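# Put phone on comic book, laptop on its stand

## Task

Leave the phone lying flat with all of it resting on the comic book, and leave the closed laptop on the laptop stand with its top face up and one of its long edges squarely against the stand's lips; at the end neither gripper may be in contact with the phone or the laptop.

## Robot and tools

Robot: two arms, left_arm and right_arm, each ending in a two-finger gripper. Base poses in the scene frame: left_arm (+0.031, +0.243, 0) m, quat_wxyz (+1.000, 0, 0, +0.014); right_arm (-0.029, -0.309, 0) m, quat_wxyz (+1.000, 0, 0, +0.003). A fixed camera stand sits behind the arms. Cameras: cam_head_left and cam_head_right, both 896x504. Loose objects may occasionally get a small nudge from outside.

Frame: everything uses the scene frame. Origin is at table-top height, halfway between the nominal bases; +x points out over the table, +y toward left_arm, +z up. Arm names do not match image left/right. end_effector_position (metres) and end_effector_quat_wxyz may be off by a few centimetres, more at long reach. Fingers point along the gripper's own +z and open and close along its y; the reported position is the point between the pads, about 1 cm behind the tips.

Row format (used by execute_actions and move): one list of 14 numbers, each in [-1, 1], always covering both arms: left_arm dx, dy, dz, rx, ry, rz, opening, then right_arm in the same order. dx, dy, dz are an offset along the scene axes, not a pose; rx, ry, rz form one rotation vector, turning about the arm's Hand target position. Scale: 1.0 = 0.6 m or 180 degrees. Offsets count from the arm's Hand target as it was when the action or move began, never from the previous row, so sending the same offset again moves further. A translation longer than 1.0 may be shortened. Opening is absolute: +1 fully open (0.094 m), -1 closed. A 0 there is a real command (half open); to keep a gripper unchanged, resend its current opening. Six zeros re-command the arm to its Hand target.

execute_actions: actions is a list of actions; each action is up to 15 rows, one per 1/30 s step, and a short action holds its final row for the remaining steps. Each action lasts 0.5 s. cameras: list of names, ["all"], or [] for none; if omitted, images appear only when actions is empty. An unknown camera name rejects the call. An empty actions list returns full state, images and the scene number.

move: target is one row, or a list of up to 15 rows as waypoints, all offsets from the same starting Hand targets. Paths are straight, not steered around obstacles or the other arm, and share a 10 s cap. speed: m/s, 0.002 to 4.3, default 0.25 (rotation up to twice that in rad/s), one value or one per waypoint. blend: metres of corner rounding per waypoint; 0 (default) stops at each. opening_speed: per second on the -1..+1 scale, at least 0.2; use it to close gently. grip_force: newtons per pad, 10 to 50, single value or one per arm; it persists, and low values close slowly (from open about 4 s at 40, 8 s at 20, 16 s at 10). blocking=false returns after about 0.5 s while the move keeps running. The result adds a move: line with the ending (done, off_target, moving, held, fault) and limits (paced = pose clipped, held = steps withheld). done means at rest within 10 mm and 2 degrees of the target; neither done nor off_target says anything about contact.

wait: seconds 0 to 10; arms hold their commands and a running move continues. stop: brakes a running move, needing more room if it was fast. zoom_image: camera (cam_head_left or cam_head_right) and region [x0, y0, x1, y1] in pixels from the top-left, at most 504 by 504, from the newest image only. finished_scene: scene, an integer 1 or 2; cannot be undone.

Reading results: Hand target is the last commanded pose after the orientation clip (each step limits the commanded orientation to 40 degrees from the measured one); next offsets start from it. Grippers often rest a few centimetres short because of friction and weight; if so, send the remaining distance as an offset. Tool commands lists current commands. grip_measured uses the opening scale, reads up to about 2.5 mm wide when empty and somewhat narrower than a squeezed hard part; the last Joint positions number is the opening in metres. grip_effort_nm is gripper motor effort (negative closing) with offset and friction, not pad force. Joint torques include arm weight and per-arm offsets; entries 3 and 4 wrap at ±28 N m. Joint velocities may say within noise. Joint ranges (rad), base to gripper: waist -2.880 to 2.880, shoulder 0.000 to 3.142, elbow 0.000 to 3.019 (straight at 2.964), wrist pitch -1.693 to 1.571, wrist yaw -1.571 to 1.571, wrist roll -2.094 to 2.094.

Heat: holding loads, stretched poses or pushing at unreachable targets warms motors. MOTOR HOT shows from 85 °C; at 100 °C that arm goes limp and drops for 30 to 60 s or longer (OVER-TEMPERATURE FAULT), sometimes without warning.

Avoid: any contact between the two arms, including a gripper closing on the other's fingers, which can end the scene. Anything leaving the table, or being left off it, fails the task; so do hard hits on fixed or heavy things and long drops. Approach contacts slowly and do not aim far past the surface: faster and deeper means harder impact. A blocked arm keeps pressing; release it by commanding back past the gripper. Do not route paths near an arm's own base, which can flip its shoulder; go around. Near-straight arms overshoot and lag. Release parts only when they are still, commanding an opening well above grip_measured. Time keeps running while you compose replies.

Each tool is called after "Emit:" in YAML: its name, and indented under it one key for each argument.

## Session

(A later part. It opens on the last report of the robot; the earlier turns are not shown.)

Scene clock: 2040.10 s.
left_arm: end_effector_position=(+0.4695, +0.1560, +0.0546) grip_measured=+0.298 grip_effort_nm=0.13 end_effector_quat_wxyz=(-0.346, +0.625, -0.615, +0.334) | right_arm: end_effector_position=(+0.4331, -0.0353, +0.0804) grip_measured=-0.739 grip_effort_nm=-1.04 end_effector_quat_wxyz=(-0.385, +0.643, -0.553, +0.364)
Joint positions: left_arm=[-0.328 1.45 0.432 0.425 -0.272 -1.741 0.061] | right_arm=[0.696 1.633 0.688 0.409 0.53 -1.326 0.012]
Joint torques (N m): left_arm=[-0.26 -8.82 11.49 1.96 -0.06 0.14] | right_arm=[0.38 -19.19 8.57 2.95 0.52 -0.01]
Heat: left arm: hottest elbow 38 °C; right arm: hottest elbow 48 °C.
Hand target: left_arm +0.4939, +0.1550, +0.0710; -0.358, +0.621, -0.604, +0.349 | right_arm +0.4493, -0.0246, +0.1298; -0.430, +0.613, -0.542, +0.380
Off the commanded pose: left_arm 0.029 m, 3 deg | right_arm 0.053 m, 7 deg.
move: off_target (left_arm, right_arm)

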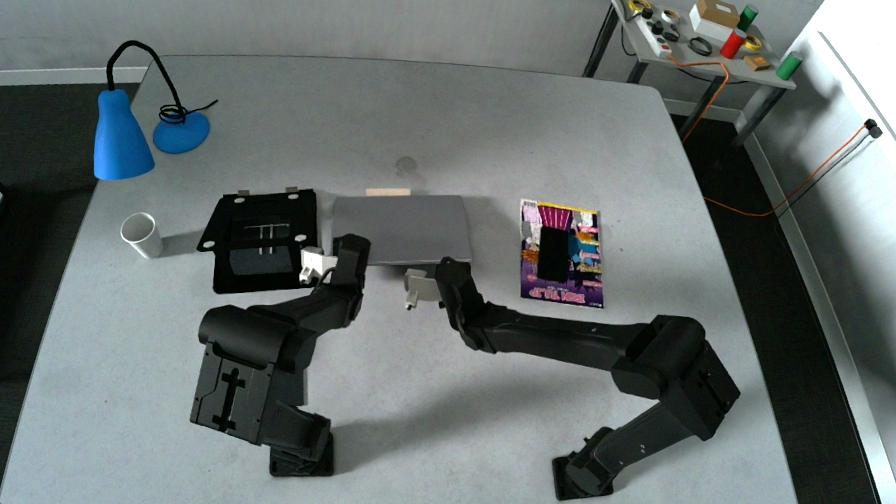

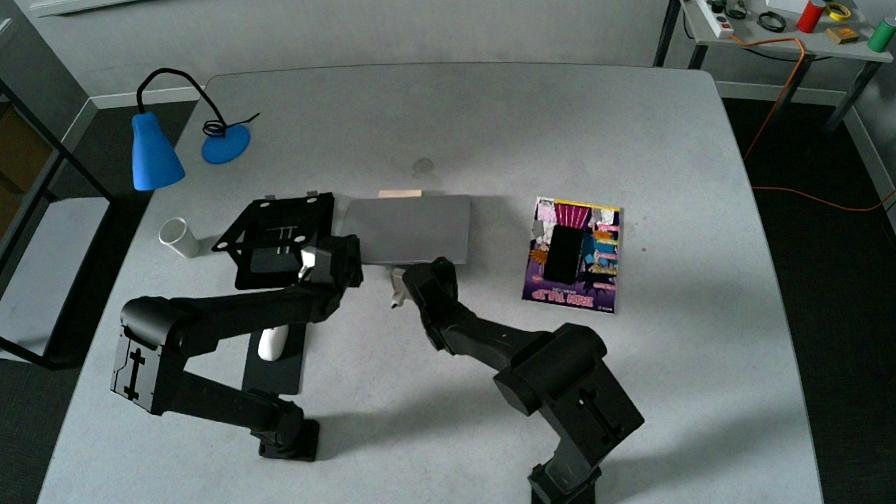

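Emit:
move:
  target:
    - [0, 0, 0, 0.0012, -0.0444, 0, 0.3, 0, 0, 0, 0, 0, 0, -0.8]
    - [0, 0, 0, 0.0012, -0.0444, 0, -0.8, 0, 0, 0, 0, 0, 0, -0.8]
  speed: 0.12
  opening_speed: 0.6
  cameras: ["all"]

Emit:
zoom_image:
  camera: "cam_head_left"
  region: [310, 180, 490, 300]

Scene clock: 2058.90 s.
left_arm: end_effector_position=(+0.4885, +0.1547, +0.0627) grip_measured=-0.578 grip_effort_nm=-0.95 end_effector_quat_wxyz=(-0.391, +0.604, -0.577, +0.388) | right_arm: end_effector_position=(+0.4346, -0.0348, +0.0888) grip_measured=-0.739 grip_effort_nm=-1.03 end_effector_quat_wxyz=(-0.395, +0.634, -0.556, +0.365)
Joint positions: left_arm=[-0.328 1.562 0.418 0.72 -0.299 -1.722 0.02] | right_arm=[0.696 1.62 0.688 0.42 0.533 -1.317 0.012]
Joint torques (N m): left_arm=[-0.91 -10.87 6.75 1.84 -0.11 0.34] | right_arm=[0.38 -18.49 8.9 2.55 0.41 -0.09]
Heat: left arm: hottest elbow 39 °C; right arm: hottest elbow 48 °C.
Hand target: left_arm +0.4939, +0.1550, +0.0709; -0.401, +0.594, -0.578, +0.390 | right_arm +0.4493, -0.0246, +0.1299; -0.430, +0.613, -0.543, +0.380
Off the commanded pose: left_arm 0.010 m, 2 deg | right_arm 0.045 m, 5 deg.
move: off_target (right_arm)

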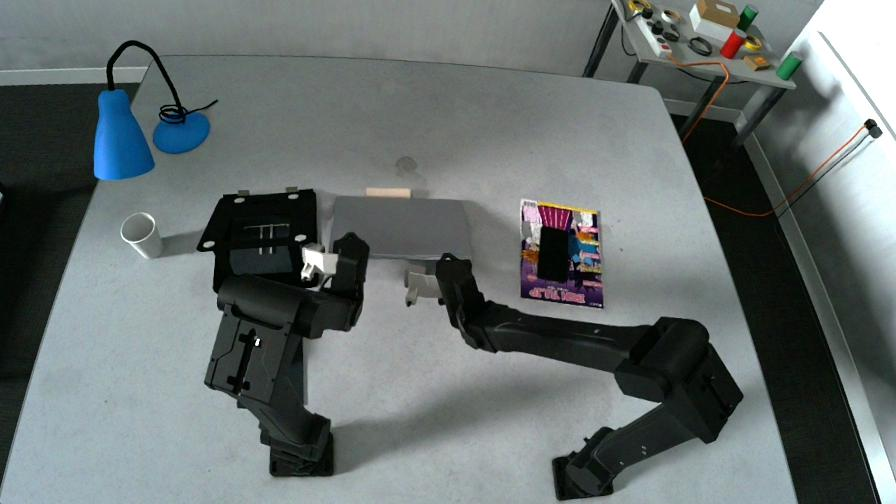

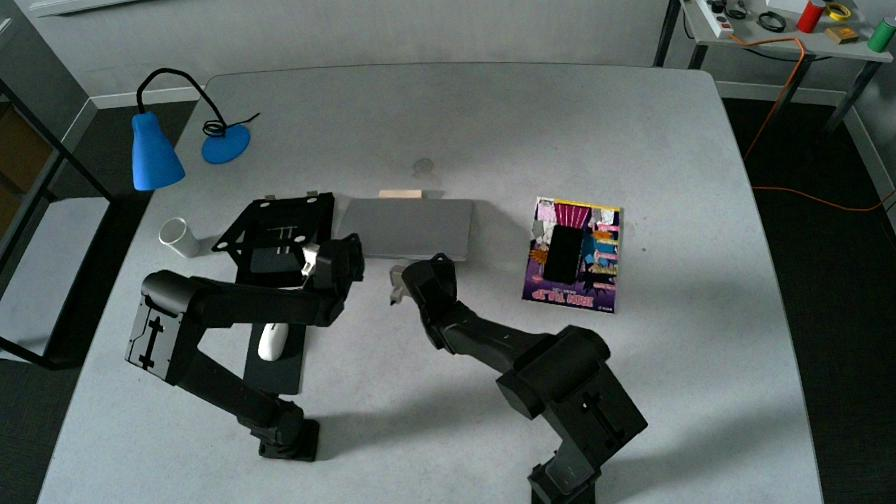

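Scaled by 2.800.

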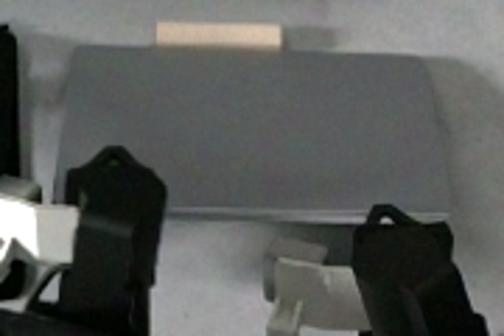

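Emit:
move:
  target: [0.025, 0, 0.2, 0.0017, -0.0611, 0, -0.8, 0.025, 0, 0.117, 0.0012, -0.0278, 0, -0.8]
  speed: 0.1
  cameras: ["all"]

Emit:
zoom_image:
  camera: "cam_head_left"
  region: [310, 180, 490, 300]

Scene clock: 2072.37 s.
left_arm: end_effector_position=(+0.4817, +0.1600, +0.1179) grip_measured=-0.633 grip_effort_nm=-1.01 end_effector_quat_wxyz=(-0.416, +0.585, -0.579, +0.387) | right_arm: end_effector_position=(+0.4331, -0.0344, +0.1363) grip_measured=-0.739 grip_effort_nm=-1.04 end_effector_quat_wxyz=(-0.418, +0.627, -0.541, +0.373)
Joint positions: left_arm=[-0.328 1.355 0.418 0.555 -0.317 -1.665 0.017] | right_arm=[0.696 1.512 0.69 0.379 0.525 -1.354 0.012]
Joint torques (N m): left_arm=[-0.44 -15.21 13.34 3.25 -0.11 0.4] | right_arm=[-0.62 -17.67 13.09 1.99 0.91 -0.32]
Heat: left arm: hottest elbow 38 °C; right arm: hottest elbow 48 °C.
Hand target: left_arm +0.5089, +0.1550, +0.1910; -0.456, +0.553, -0.538, +0.443 | right_arm +0.4643, -0.0246, +0.2000; -0.454, +0.595, -0.524, +0.406
Off the commanded pose: left_arm 0.078 m, 10 deg | right_arm 0.072 m, 7 deg.
move: off_target (left_arm, right_arm)

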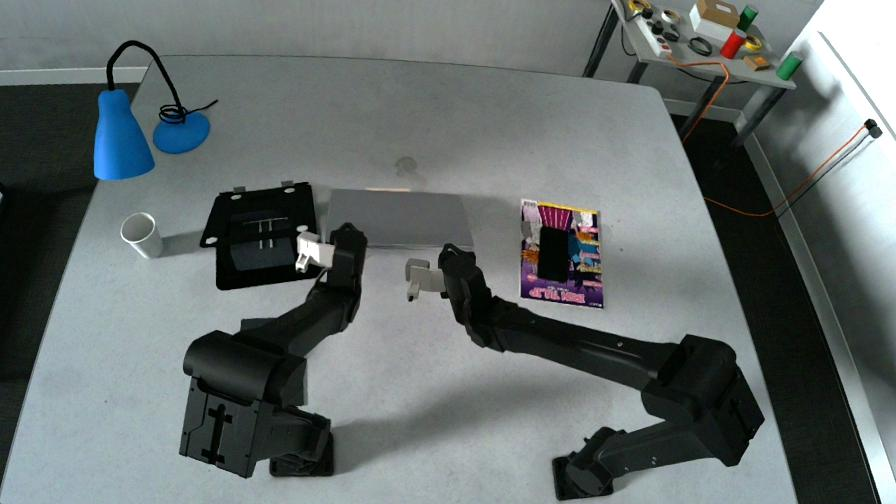

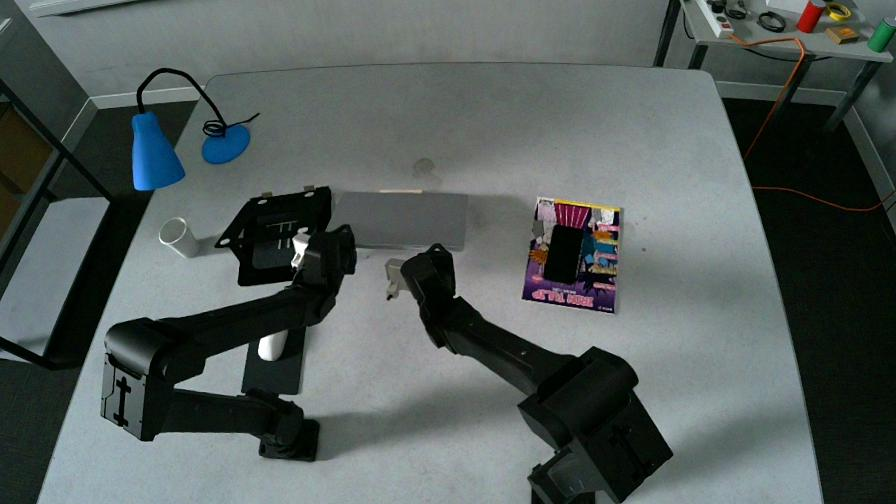

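Scaled by 2.800.

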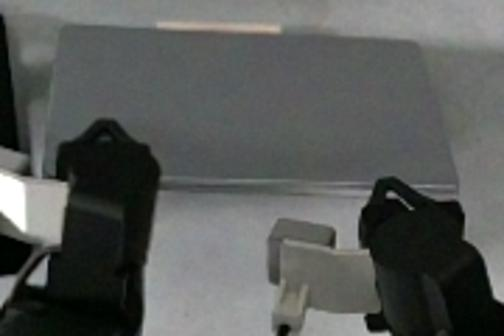

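Emit:
zoom_image:
  camera: "cam_head_left"
  region: [190, 170, 370, 300]

Emit:
zoom_image:
  camera: "cam_head_right"
  region: [200, 170, 380, 300]

Scaled by 2.800.

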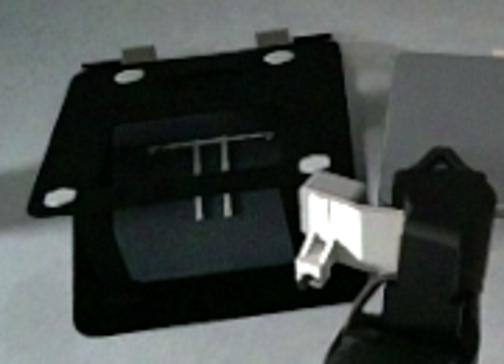

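Scaled by 2.800.

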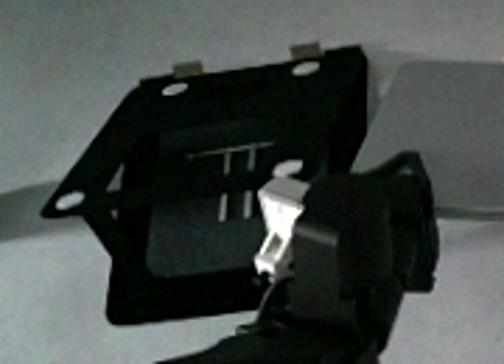

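Emit:
move:
  target: [0.0, 0, 0.167, 0, 0, 0, -0.8, 0.0, 0, 0.14, 0, 0, 0, -0.8]
  speed: 0.1
  cameras: ["all"]

Emit:
zoom_image:
  camera: "cam_head_left"
  region: [190, 150, 480, 310]

Emit:
zoom_image:
  camera: "cam_head_right"
  region: [190, 150, 480, 310]

Scene clock: 2102.57 s.
left_arm: end_effector_position=(+0.4659, +0.1647, +0.1814) grip_measured=-0.633 grip_effort_nm=-1.01 end_effector_quat_wxyz=(-0.403, +0.594, -0.589, +0.370) | right_arm: end_effector_position=(+0.4318, -0.0329, +0.1999) grip_measured=-0.739 grip_effort_nm=-1.04 end_effector_quat_wxyz=(-0.407, +0.637, -0.540, +0.371)
Joint positions: left_arm=[-0.328 1.087 0.489 0.164 -0.316 -1.676 0.017] | right_arm=[0.699 1.37 0.779 0.118 0.524 -1.355 0.012]
Joint torques (N m): left_arm=[-1.49 -12.81 21.96 3.1 -0.33 0.5] | right_arm=[-0.73 -17.2 16.12 2.02 1.02 -0.31]
Heat: left arm: hottest elbow 39 °C; right arm: hottest elbow 50 °C.
Hand target: left_arm +0.5090, +0.1550, +0.2913; -0.456, +0.553, -0.538, +0.443 | right_arm +0.4644, -0.0247, +0.2840; -0.454, +0.595, -0.524, +0.406
Off the commanded pose: left_arm 0.118 m, 13 deg | right_arm 0.091 m, 8 deg.
move: off_target (left_arm, right_arm)

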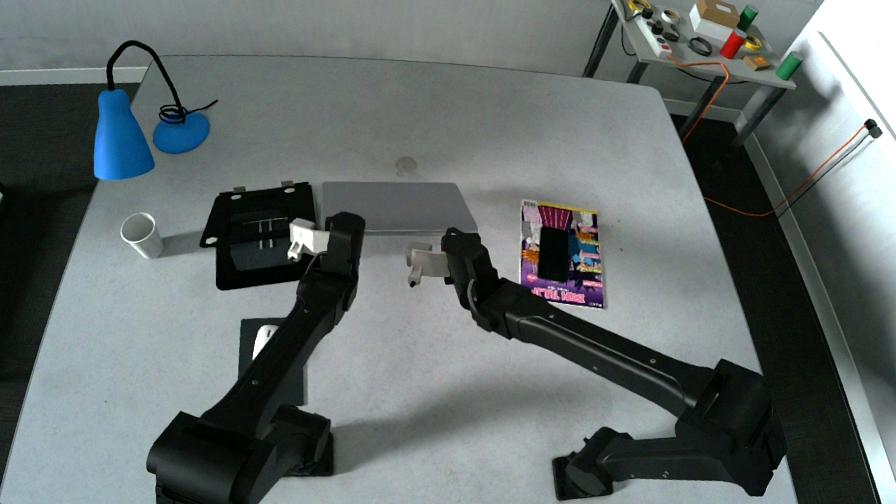

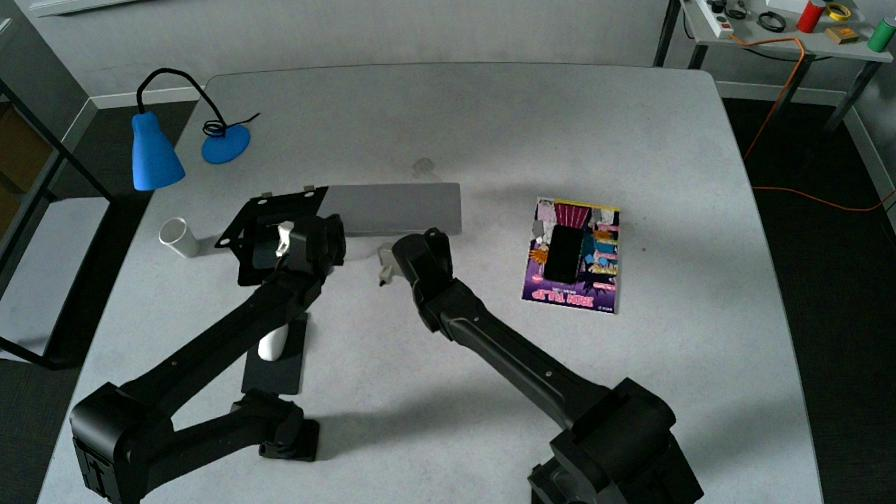

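Scaled by 1.738.

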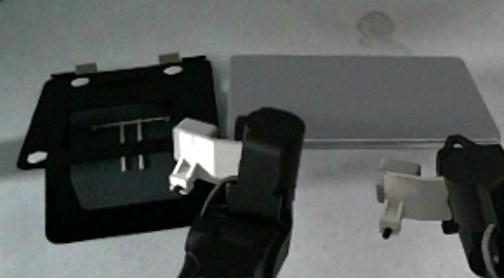

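Scaled by 1.738.

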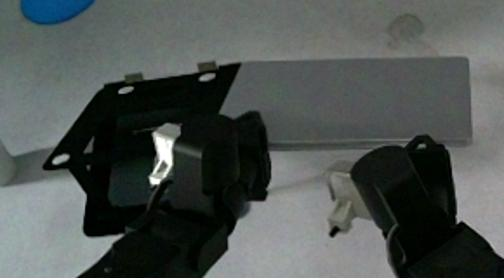

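Emit:
move:
  target:
    - [-0.0333, 0, 0.1333, 0, 0, 0, -0.8, -0.0333, 0, 0.1, 0, 0, 0, -0.8]
    - [-0.055, 0.475, 0.1333, 0, 0, 0.0611, -0.8, 0.021, 0.46, 0.1, 0, 0, 0.0611, -0.8]
  speed: [0.12, 0.17]
  blend: [0.03, 0]
  cameras: ["all"]

Emit:
zoom_image:
  camera: "cam_head_left"
  region: [120, 140, 410, 300]

Emit:
zoom_image:
  camera: "cam_head_right"
  region: [150, 140, 440, 300]

Scene clock: 2177.10 s.
left_arm: end_effector_position=(+0.4293, +0.4222, +0.2369) grip_measured=-0.634 grip_effort_nm=-1.01 end_effector_quat_wxyz=(-0.398, +0.686, -0.504, +0.341) | right_arm: end_effector_position=(+0.4536, +0.2249, +0.2761) grip_measured=-0.739 grip_effort_nm=-1.03 end_effector_quat_wxyz=(-0.441, +0.681, -0.465, +0.354)
Joint positions: left_arm=[0.501 0.964 0.616 -0.138 0.268 -1.506 0.017] | right_arm=[0.975 1.753 1.437 -0.145 0.631 -1.362 0.012]
Joint torques (N m): left_arm=[-1.96 -10.64 25.69 4.75 1.37 0.06] | right_arm=[0.26 -20.84 18.35 2.17 0.45 0.07]
Motor temperatures (°C): left_arm=[22 29 59 24 27 24 29] | right_arm=[26 40 70 26 27 24 30]
Heat: left arm: hottest elbow 59 °C; right arm: hottest elbow 70 °C.
Hand target: left_arm +0.4760, +0.4400, +0.3713; -0.496, +0.602, -0.483, +0.398 | right_arm +0.4768, +0.2515, +0.3440; -0.491, +0.643, -0.464, +0.360
Off the commanded pose: left_arm 0.143 m, 16 deg | right_arm 0.077 m, 7 deg.
move: off_target (left_arm, right_arm)

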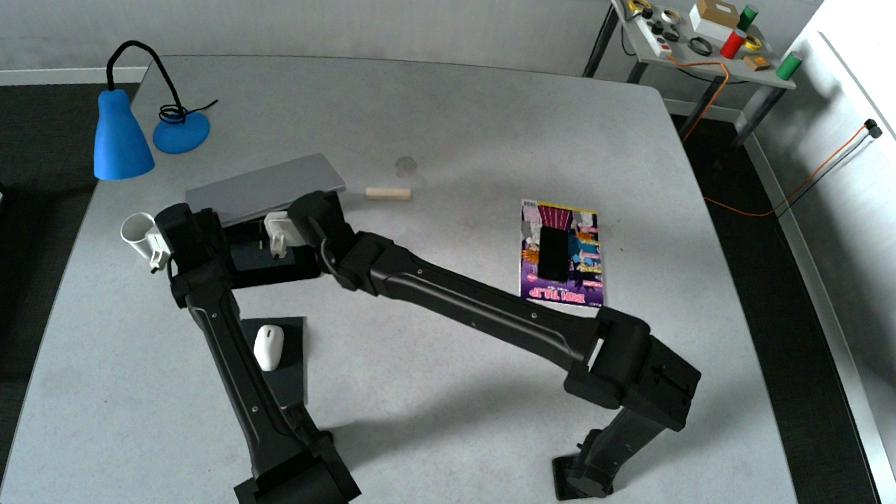

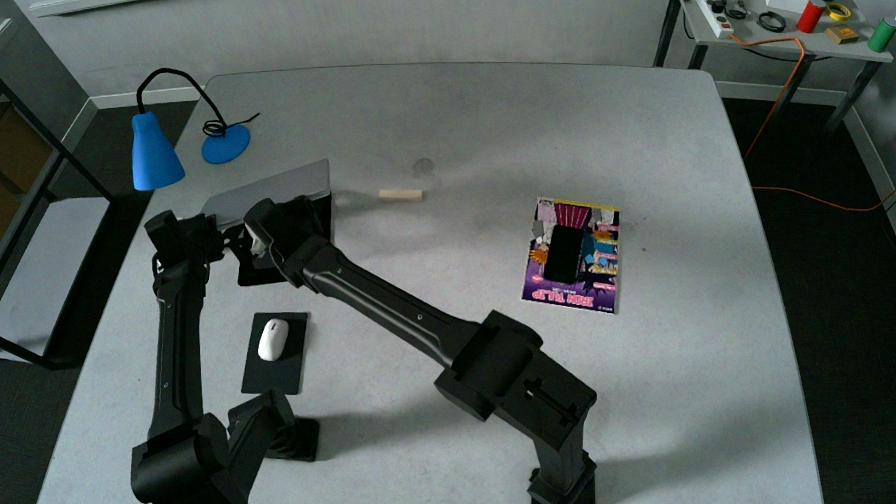

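Scaled by 1.738.

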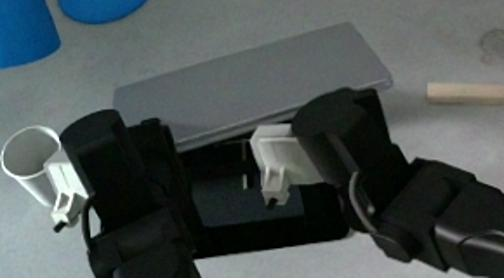

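Scaled by 1.738.

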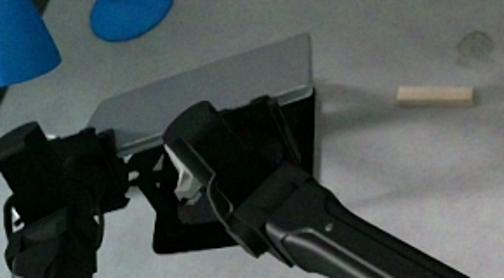

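Emit:
move:
  target: [-0.045, 0, -0.083, 0, 0, 0, -0.8, -0.045, 0, -0.133, 0, 0, 0, -0.8]
  speed: 0.1
  cameras: ["all"]

Emit:
zoom_image:
  camera: "cam_head_left"
  region: [120, 140, 410, 300]

Emit:
zoom_image:
  camera: "cam_head_right"
  region: [150, 140, 440, 300]

Scene clock: 2201.73 s.
left_arm: end_effector_position=(+0.4361, +0.4388, +0.2429) grip_measured=-0.634 grip_effort_nm=-1.01 end_effector_quat_wxyz=(-0.433, +0.657, -0.509, +0.350) | right_arm: end_effector_position=(+0.4508, +0.2404, +0.2645) grip_measured=-0.739 grip_effort_nm=-1.04 end_effector_quat_wxyz=(-0.477, +0.650, -0.469, +0.361)
Joint positions: left_arm=[0.541 1.002 0.606 -0.017 0.311 -1.459 0.017] | right_arm=[0.997 1.793 1.406 0.016 0.669 -1.357 0.012]
Joint torques (N m): left_arm=[-1.38 -11.93 15.47 4.92 1.42 -0.27] | right_arm=[1.26 -20.72 9.94 3.06 0.26 0.16]
Motor temperatures (°C): left_arm=[22 29 61 25 29 24 29] | right_arm=[26 43 66 26 26 24 30]
Heat: left arm: hottest elbow 61 °C; right arm: hottest elbow 66 °C.
Hand target: left_arm +0.4490, +0.4401, +0.3215; -0.496, +0.602, -0.483, +0.398 | right_arm +0.4499, +0.2514, +0.2641; -0.491, +0.643, -0.464, +0.360
Off the commanded pose: left_arm 0.080 m, 12 deg | right_arm 0.011 m, 2 deg.
move: off_target (left_arm, right_arm)

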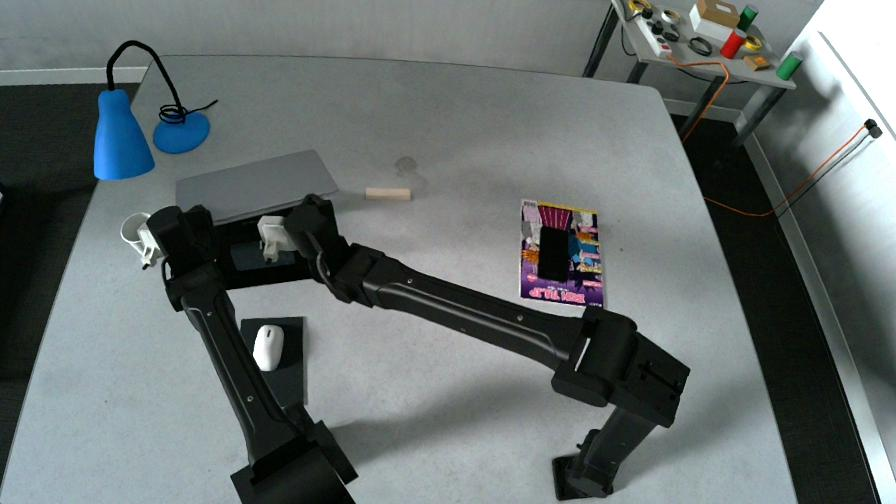

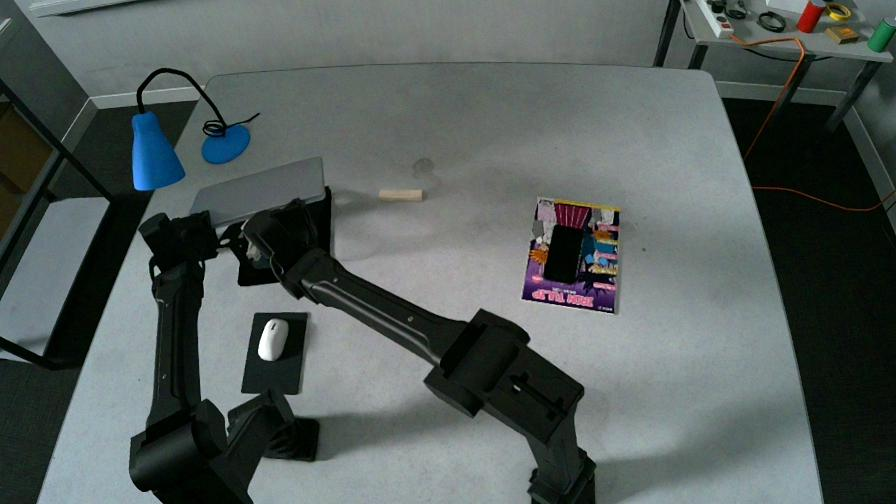

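Scaled by 1.738.

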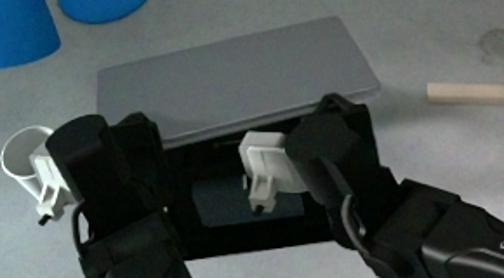

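Scaled by 1.738.

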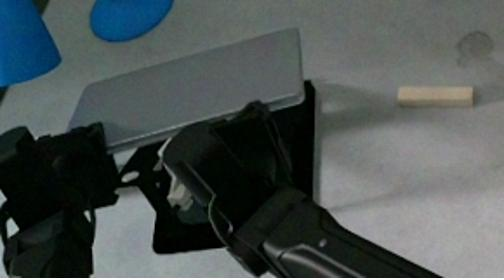

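Emit:
move:
  target:
    - [-0.06, 0, -0.01, -0.0089, 0.0435, 0, -0.8, -0.06, 0, -0.02, -0.0089, 0.0435, 0, -0.8]
    - [-0.06, 0, -0.1, -0.0089, 0.0435, 0, -0.8, -0.06, 0, -0.1, -0.0089, 0.0435, 0, -0.8]
  speed: [0.1, 0.1]
  blend: [0.02, 0]
  cameras: ["all"]

Emit:
zoom_image:
  camera: "cam_head_left"
  region: [120, 140, 410, 300]

Emit:
zoom_image:
  camera: "cam_head_right"
  region: [150, 140, 440, 300]

Scene clock: 2233.27 s.
left_arm: end_effector_position=(+0.3951, +0.4390, +0.1905) grip_measured=-0.634 grip_effort_nm=-1.01 end_effector_quat_wxyz=(-0.393, +0.681, -0.534, +0.311) | right_arm: end_effector_position=(+0.4135, +0.2396, +0.2127) grip_measured=-0.739 grip_effort_nm=-1.04 end_effector_quat_wxyz=(-0.440, +0.675, -0.496, +0.324)
Joint positions: left_arm=[0.61 0.968 0.522 -0.111 0.346 -1.367 0.017] | right_arm=[1.042 1.792 1.348 -0.098 0.669 -1.215 0.012]
Joint torques (N m): left_arm=[-1.9 -11.34 14.69 4.41 1.94 -0.38] | right_arm=[1.2 -19.25 9.66 2.95 0.18 0.17]
Motor temperatures (°C): left_arm=[22 28 57 25 31 24 29] | right_arm=[26 43 63 26 26 24 30]
Heat: left arm: hottest elbow 57 °C; right arm: hottest elbow 63 °C.
Hand target: left_arm +0.4130, +0.4399, +0.2615; -0.454, +0.635, -0.510, +0.362 | right_arm +0.4138, +0.2515, +0.2044; -0.450, +0.673, -0.492, +0.322
Off the commanded pose: left_arm 0.073 m, 11 deg | right_arm 0.015 m, 1 deg.
move: off_target (left_arm, right_arm)

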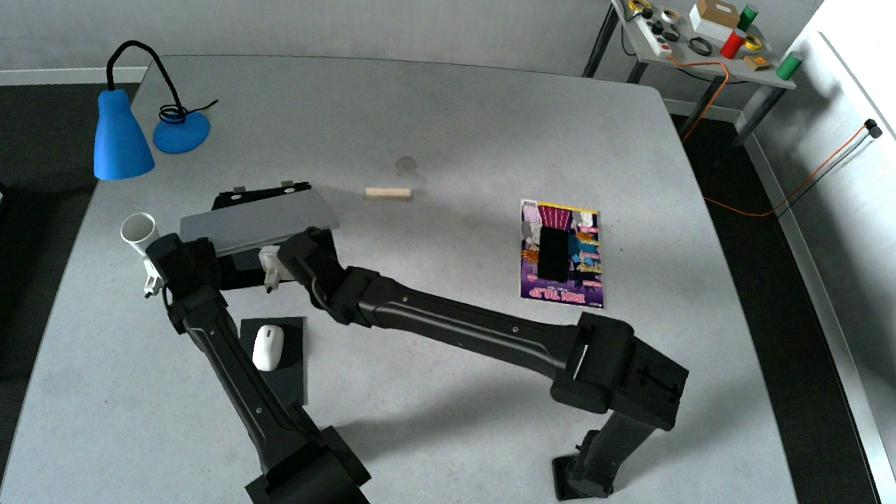

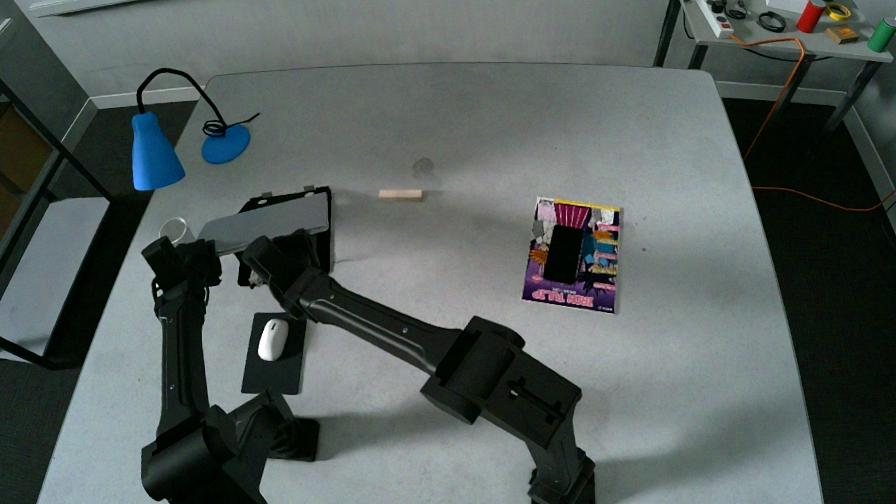

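Scaled by 1.738.

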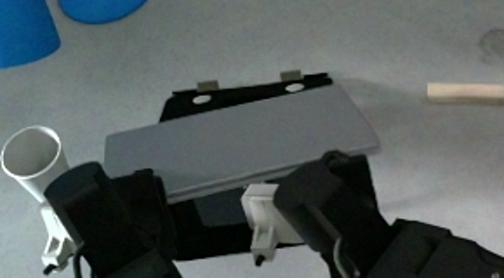

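Scaled by 1.738.

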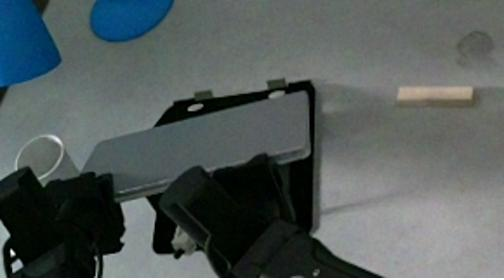

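Emit:
move:
  target: [0.0085, -0.035, -0.05, 0, 0, -0.0278, -0.8, -0.0265, -0.035, -0.055, 0, 0, -0.0278, -0.8]
  speed: 0.09
  cameras: ["all"]

Emit:
zoom_image:
  camera: "cam_head_left"
  region: [160, 160, 360, 280]

Emit:
zoom_image:
  camera: "cam_head_right"
  region: [180, 160, 380, 280]

Scene clock: 2280.27 s.
left_arm: end_effector_position=(+0.3962, +0.4278, +0.1777) grip_measured=-0.634 grip_effort_nm=-1.00 end_effector_quat_wxyz=(-0.398, +0.656, -0.548, +0.334) | right_arm: end_effector_position=(+0.4007, +0.2266, +0.1948) grip_measured=-0.739 grip_effort_nm=-1.04 end_effector_quat_wxyz=(-0.441, +0.646, -0.521, +0.340)
Joint positions: left_arm=[0.61 0.986 0.47 -0.009 0.408 -1.346 0.017] | right_arm=[1.065 1.792 1.285 -0.041 0.756 -1.152 0.012]
Joint torques (N m): left_arm=[-3.14 -9.47 13.72 4.27 1.86 -0.31] | right_arm=[1.14 -18.61 8.08 2.29 0.48 0.27]
Motor temperatures (°C): left_arm=[22 28 52 25 36 24 29] | right_arm=[26 44 53 26 25 24 30]
Heat: left arm: hottest elbow 52 °C; right arm: hottest elbow 53 °C.
Hand target: left_arm +0.4181, +0.4190, +0.2314; -0.437, +0.612, -0.537, +0.382 | right_arm +0.3980, +0.2303, +0.1712; -0.435, +0.651, -0.521, +0.341
Off the commanded pose: left_arm 0.059 m, 9 deg | right_arm 0.024 m, 1 deg.
move: off_target (left_arm, right_arm)

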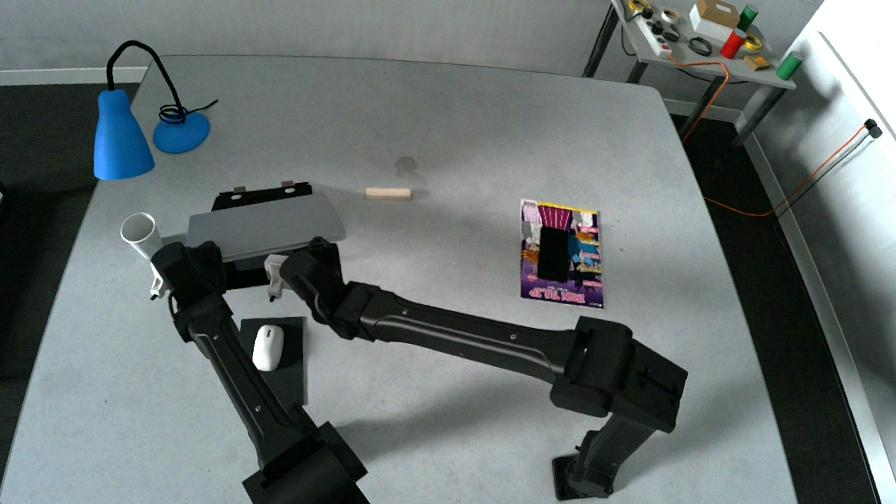

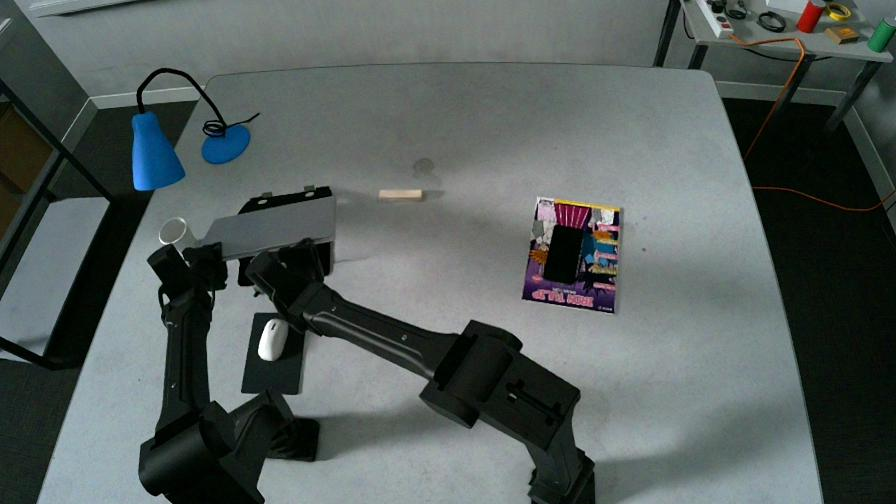

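Scaled by 2.520.

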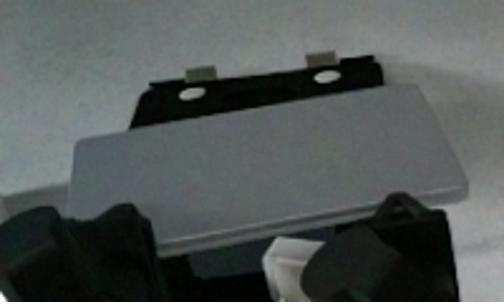

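Scaled by 2.520.

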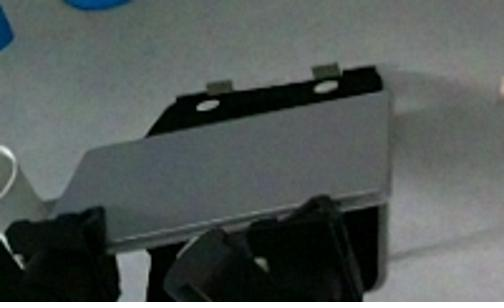

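Emit:
move:
  target: [0.01, -0.03, -0.05, 0, 0, -0.0167, -0.8, -0.012, -0.03, -0.05, 0, 0, -0.0167, -0.8]
  speed: 0.08
  cameras: ["all"]

Emit:
zoom_image:
  camera: "cam_head_left"
  region: [160, 160, 360, 280]

Emit:
zoom_image:
  camera: "cam_head_right"
  region: [180, 160, 380, 280]

Scene clock: 2300.90 s.
left_arm: end_effector_position=(+0.4092, +0.4126, +0.1703) grip_measured=-0.634 grip_effort_nm=-1.01 end_effector_quat_wxyz=(-0.407, +0.628, -0.558, +0.359) | right_arm: end_effector_position=(+0.3983, +0.2130, +0.1852) grip_measured=-0.739 grip_effort_nm=-1.04 end_effector_quat_wxyz=(-0.448, +0.621, -0.537, +0.354)
Joint positions: left_arm=[0.571 1.031 0.434 0.126 0.433 -1.356 0.017] | right_arm=[1.069 1.792 1.237 0.023 0.812 -1.122 0.012]
Joint torques (N m): left_arm=[-3.78 -8.47 11.44 3.63 1.16 -0.27] | right_arm=[1.14 -17.2 6.49 1.69 0.25 0.43]
Heat: left arm: hottest elbow 48 °C; right arm: hottest elbow 51 °C.
Hand target: left_arm +0.4241, +0.4010, +0.2015; -0.427, +0.598, -0.553, +0.393 | right_arm +0.3908, +0.2124, +0.1413; -0.426, +0.637, -0.538, +0.353
Off the commanded pose: left_arm 0.036 m, 6 deg | right_arm 0.045 m, 3 deg.
move: off_target (left_arm, right_arm)

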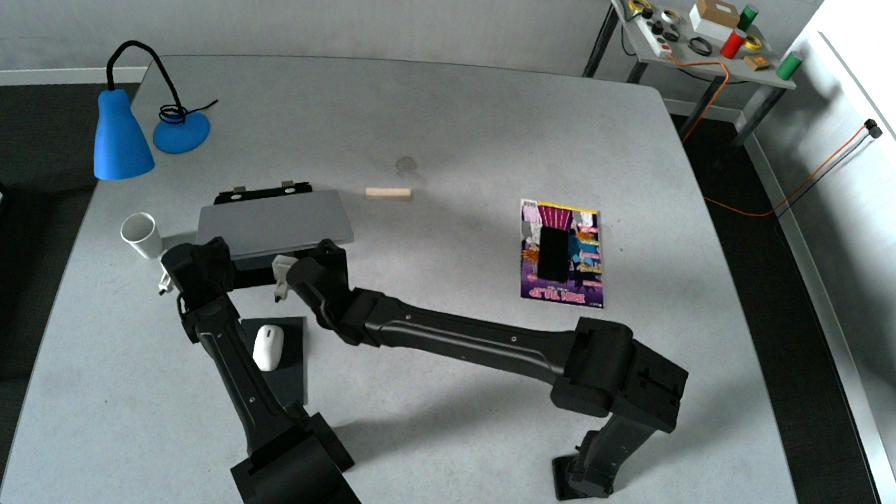

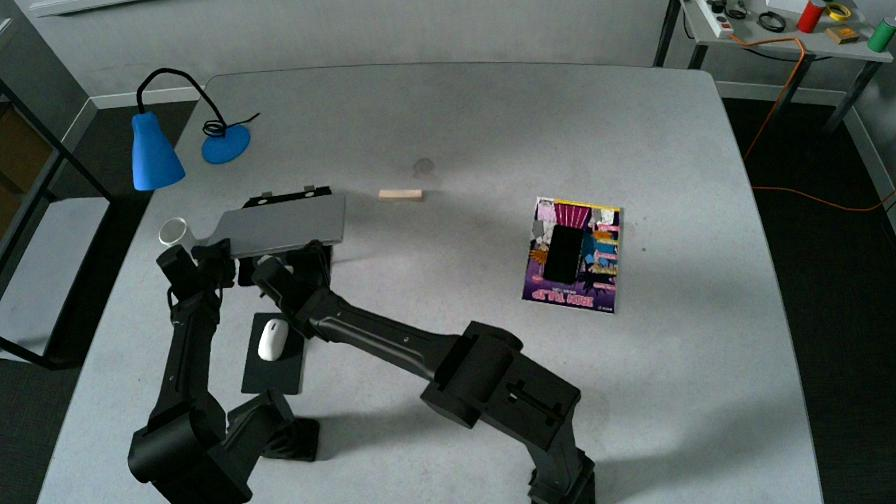

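Scaled by 2.520.

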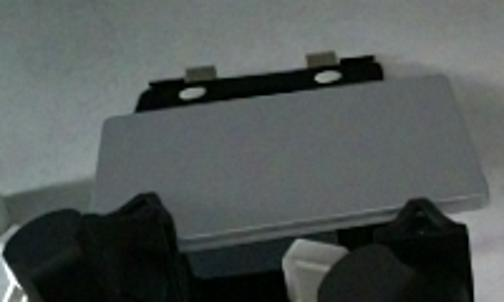

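Scaled by 2.520.

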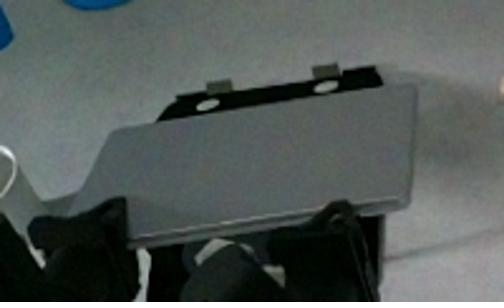

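Emit:
move:
  target: [-0.035, 0, -0.067, 0, 0, 0, -0.8, -0.035, 0, -0.025, 0, 0, 0, -0.8]
  speed: 0.08
  cameras: ["all"]

Emit:
zoom_image:
  camera: "cam_head_left"
  region: [160, 160, 360, 280]

Emit:
zoom_image:
  camera: "cam_head_right"
  region: [180, 160, 380, 280]

Scene clock: 2319.23 s.
left_arm: end_effector_position=(+0.4050, +0.4073, +0.1632) grip_measured=-0.634 grip_effort_nm=-1.01 end_effector_quat_wxyz=(-0.428, +0.609, -0.546, +0.386) | right_arm: end_effector_position=(+0.3918, +0.2087, +0.1802) grip_measured=-0.741 grip_effort_nm=-1.03 end_effector_quat_wxyz=(-0.451, +0.610, -0.541, +0.361)
Joint positions: left_arm=[0.581 1.057 0.365 0.305 0.472 -1.39 0.017] | right_arm=[1.08 1.792 1.21 0.059 0.845 -1.113 0.012]
Joint torques (N m): left_arm=[-0.79 -7.18 7.98 2.52 1.01 0.15] | right_arm=[2.73 -16.79 5.35 1.24 0.08 0.55]
Motor temperatures (°C): left_arm=[22 28 46 25 35 24 30] | right_arm=[26 43 49 26 25 24 30]
Heat: left arm: hottest elbow 46 °C; right arm: hottest elbow 49 °C.
Hand target: left_arm +0.4031, +0.4010, +0.1612; -0.427, +0.597, -0.553, +0.393 | right_arm +0.3698, +0.2125, +0.1263; -0.426, +0.637, -0.538, +0.353
Off the commanded pose: left_arm 0.007 m, 2 deg | right_arm 0.058 m, 4 deg.
move: off_target (right_arm)

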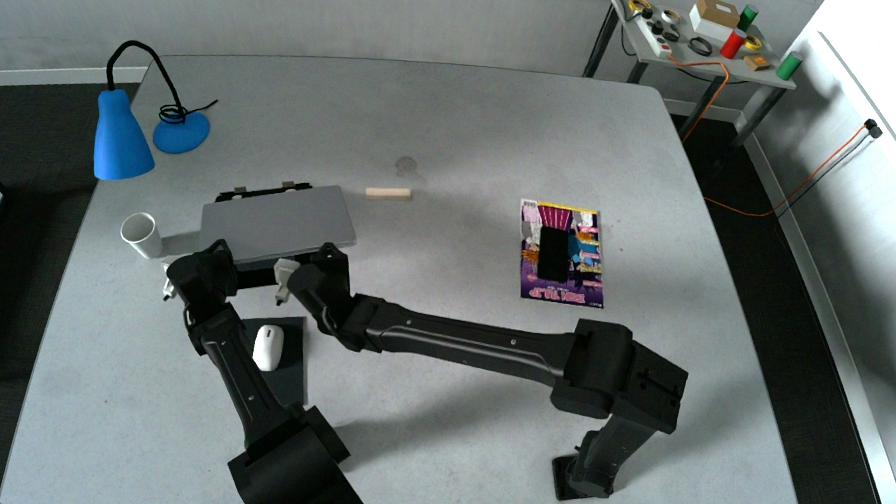

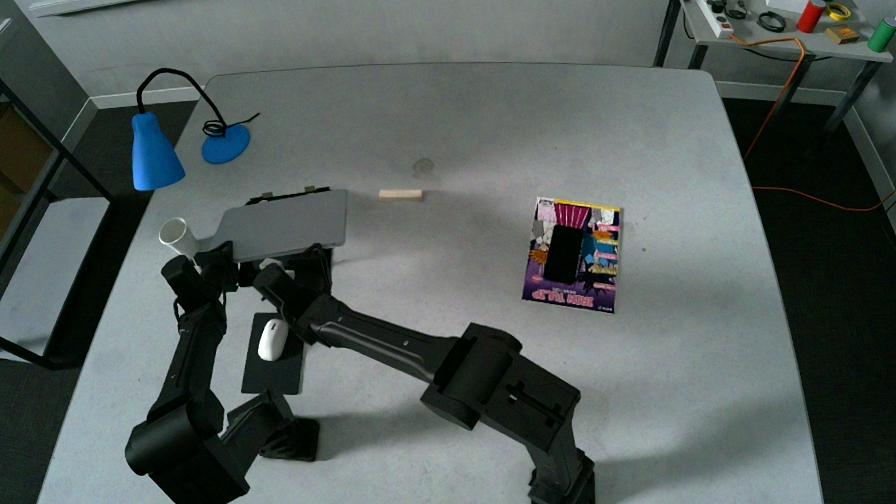

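Scaled by 2.520.

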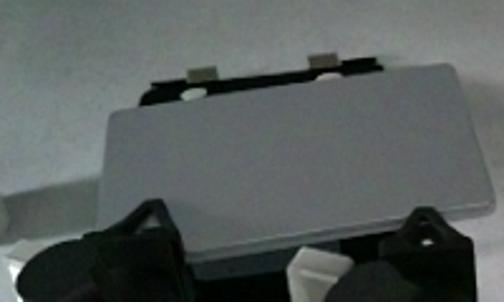

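Scaled by 2.520.

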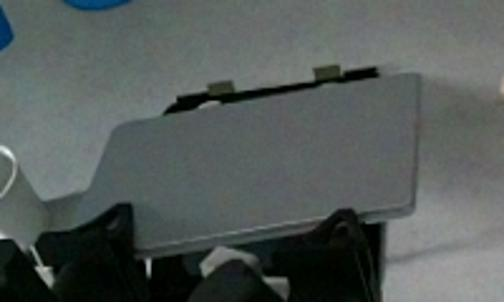

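Emit:
move:
  target: [0, 0, 0.012, -0.0045, 0.0385, 0, -0.8, 0.02, 0, 0.075, -0.0045, 0.0385, 0, -0.8]
  speed: 0.07
  cameras: ["all"]

Emit:
zoom_image:
  camera: "cam_head_left"
  region: [160, 160, 360, 280]

Emit:
zoom_image:
  camera: "cam_head_right"
  region: [180, 160, 380, 280]

Scene clock: 2331.27 s.
left_arm: end_effector_position=(+0.3978, +0.4047, +0.1607) grip_measured=-0.634 grip_effort_nm=-1.01 end_effector_quat_wxyz=(-0.390, +0.633, -0.562, +0.362) | right_arm: end_effector_position=(+0.3849, +0.2065, +0.1866) grip_measured=-0.747 grip_effort_nm=-1.03 end_effector_quat_wxyz=(-0.401, +0.651, -0.557, +0.326)
Joint positions: left_arm=[0.581 1.005 0.409 0.091 0.459 -1.353 0.017] | right_arm=[1.074 1.755 1.281 -0.228 0.765 -1.016 0.012]
Joint torques (N m): left_arm=[-2.78 -6.18 11.92 0.44 0.14 0.31] | right_arm=[0.91 -18.67 9.73 0.29 -0.24 0.46]
Heat: left arm: hottest elbow 45 °C; right arm: hottest elbow 48 °C.
Hand target: left_arm +0.4031, +0.4009, +0.1684; -0.389, +0.623, -0.575, +0.360 | right_arm +0.3819, +0.2123, +0.1713; -0.388, +0.660, -0.560, +0.317
Off the commanded pose: left_arm 0.010 m, 2 deg | right_arm 0.017 m, 2 deg.
move: off_target (right_arm)

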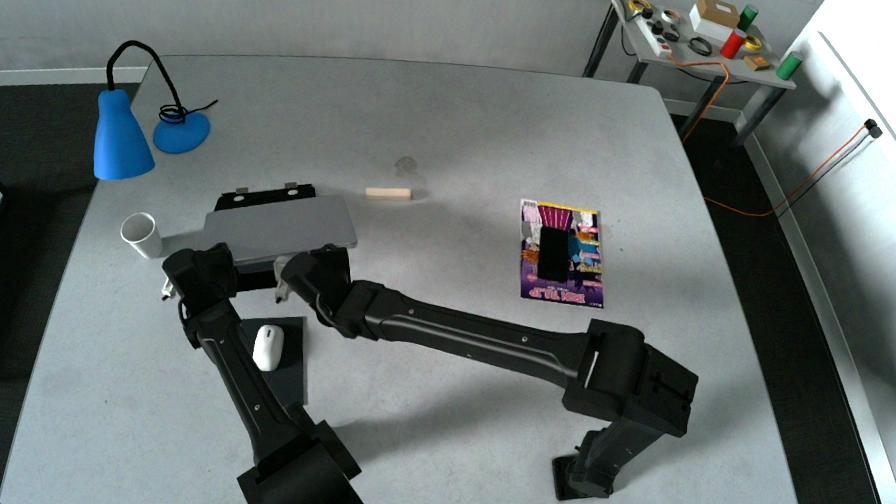

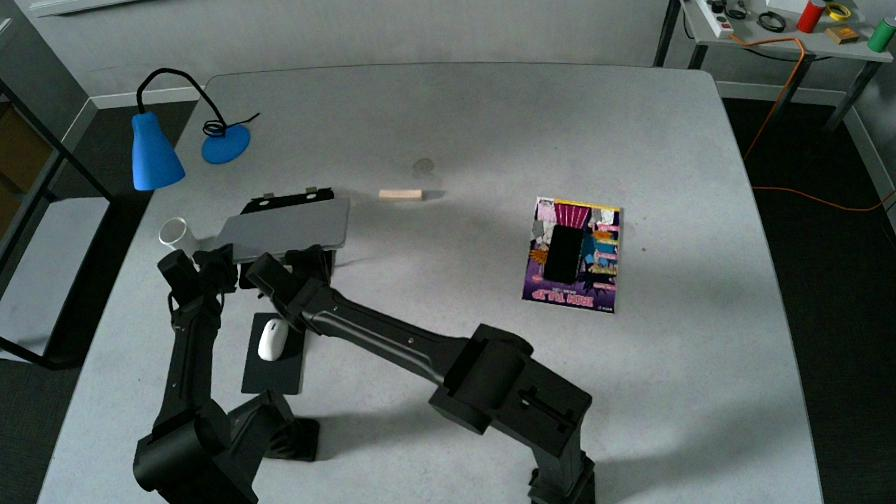

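Scaled by 2.520.

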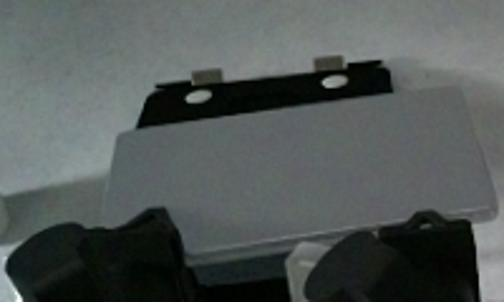

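Scaled by 2.520.

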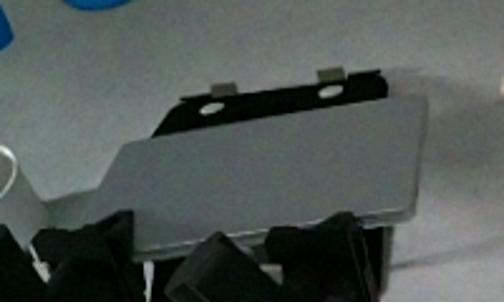

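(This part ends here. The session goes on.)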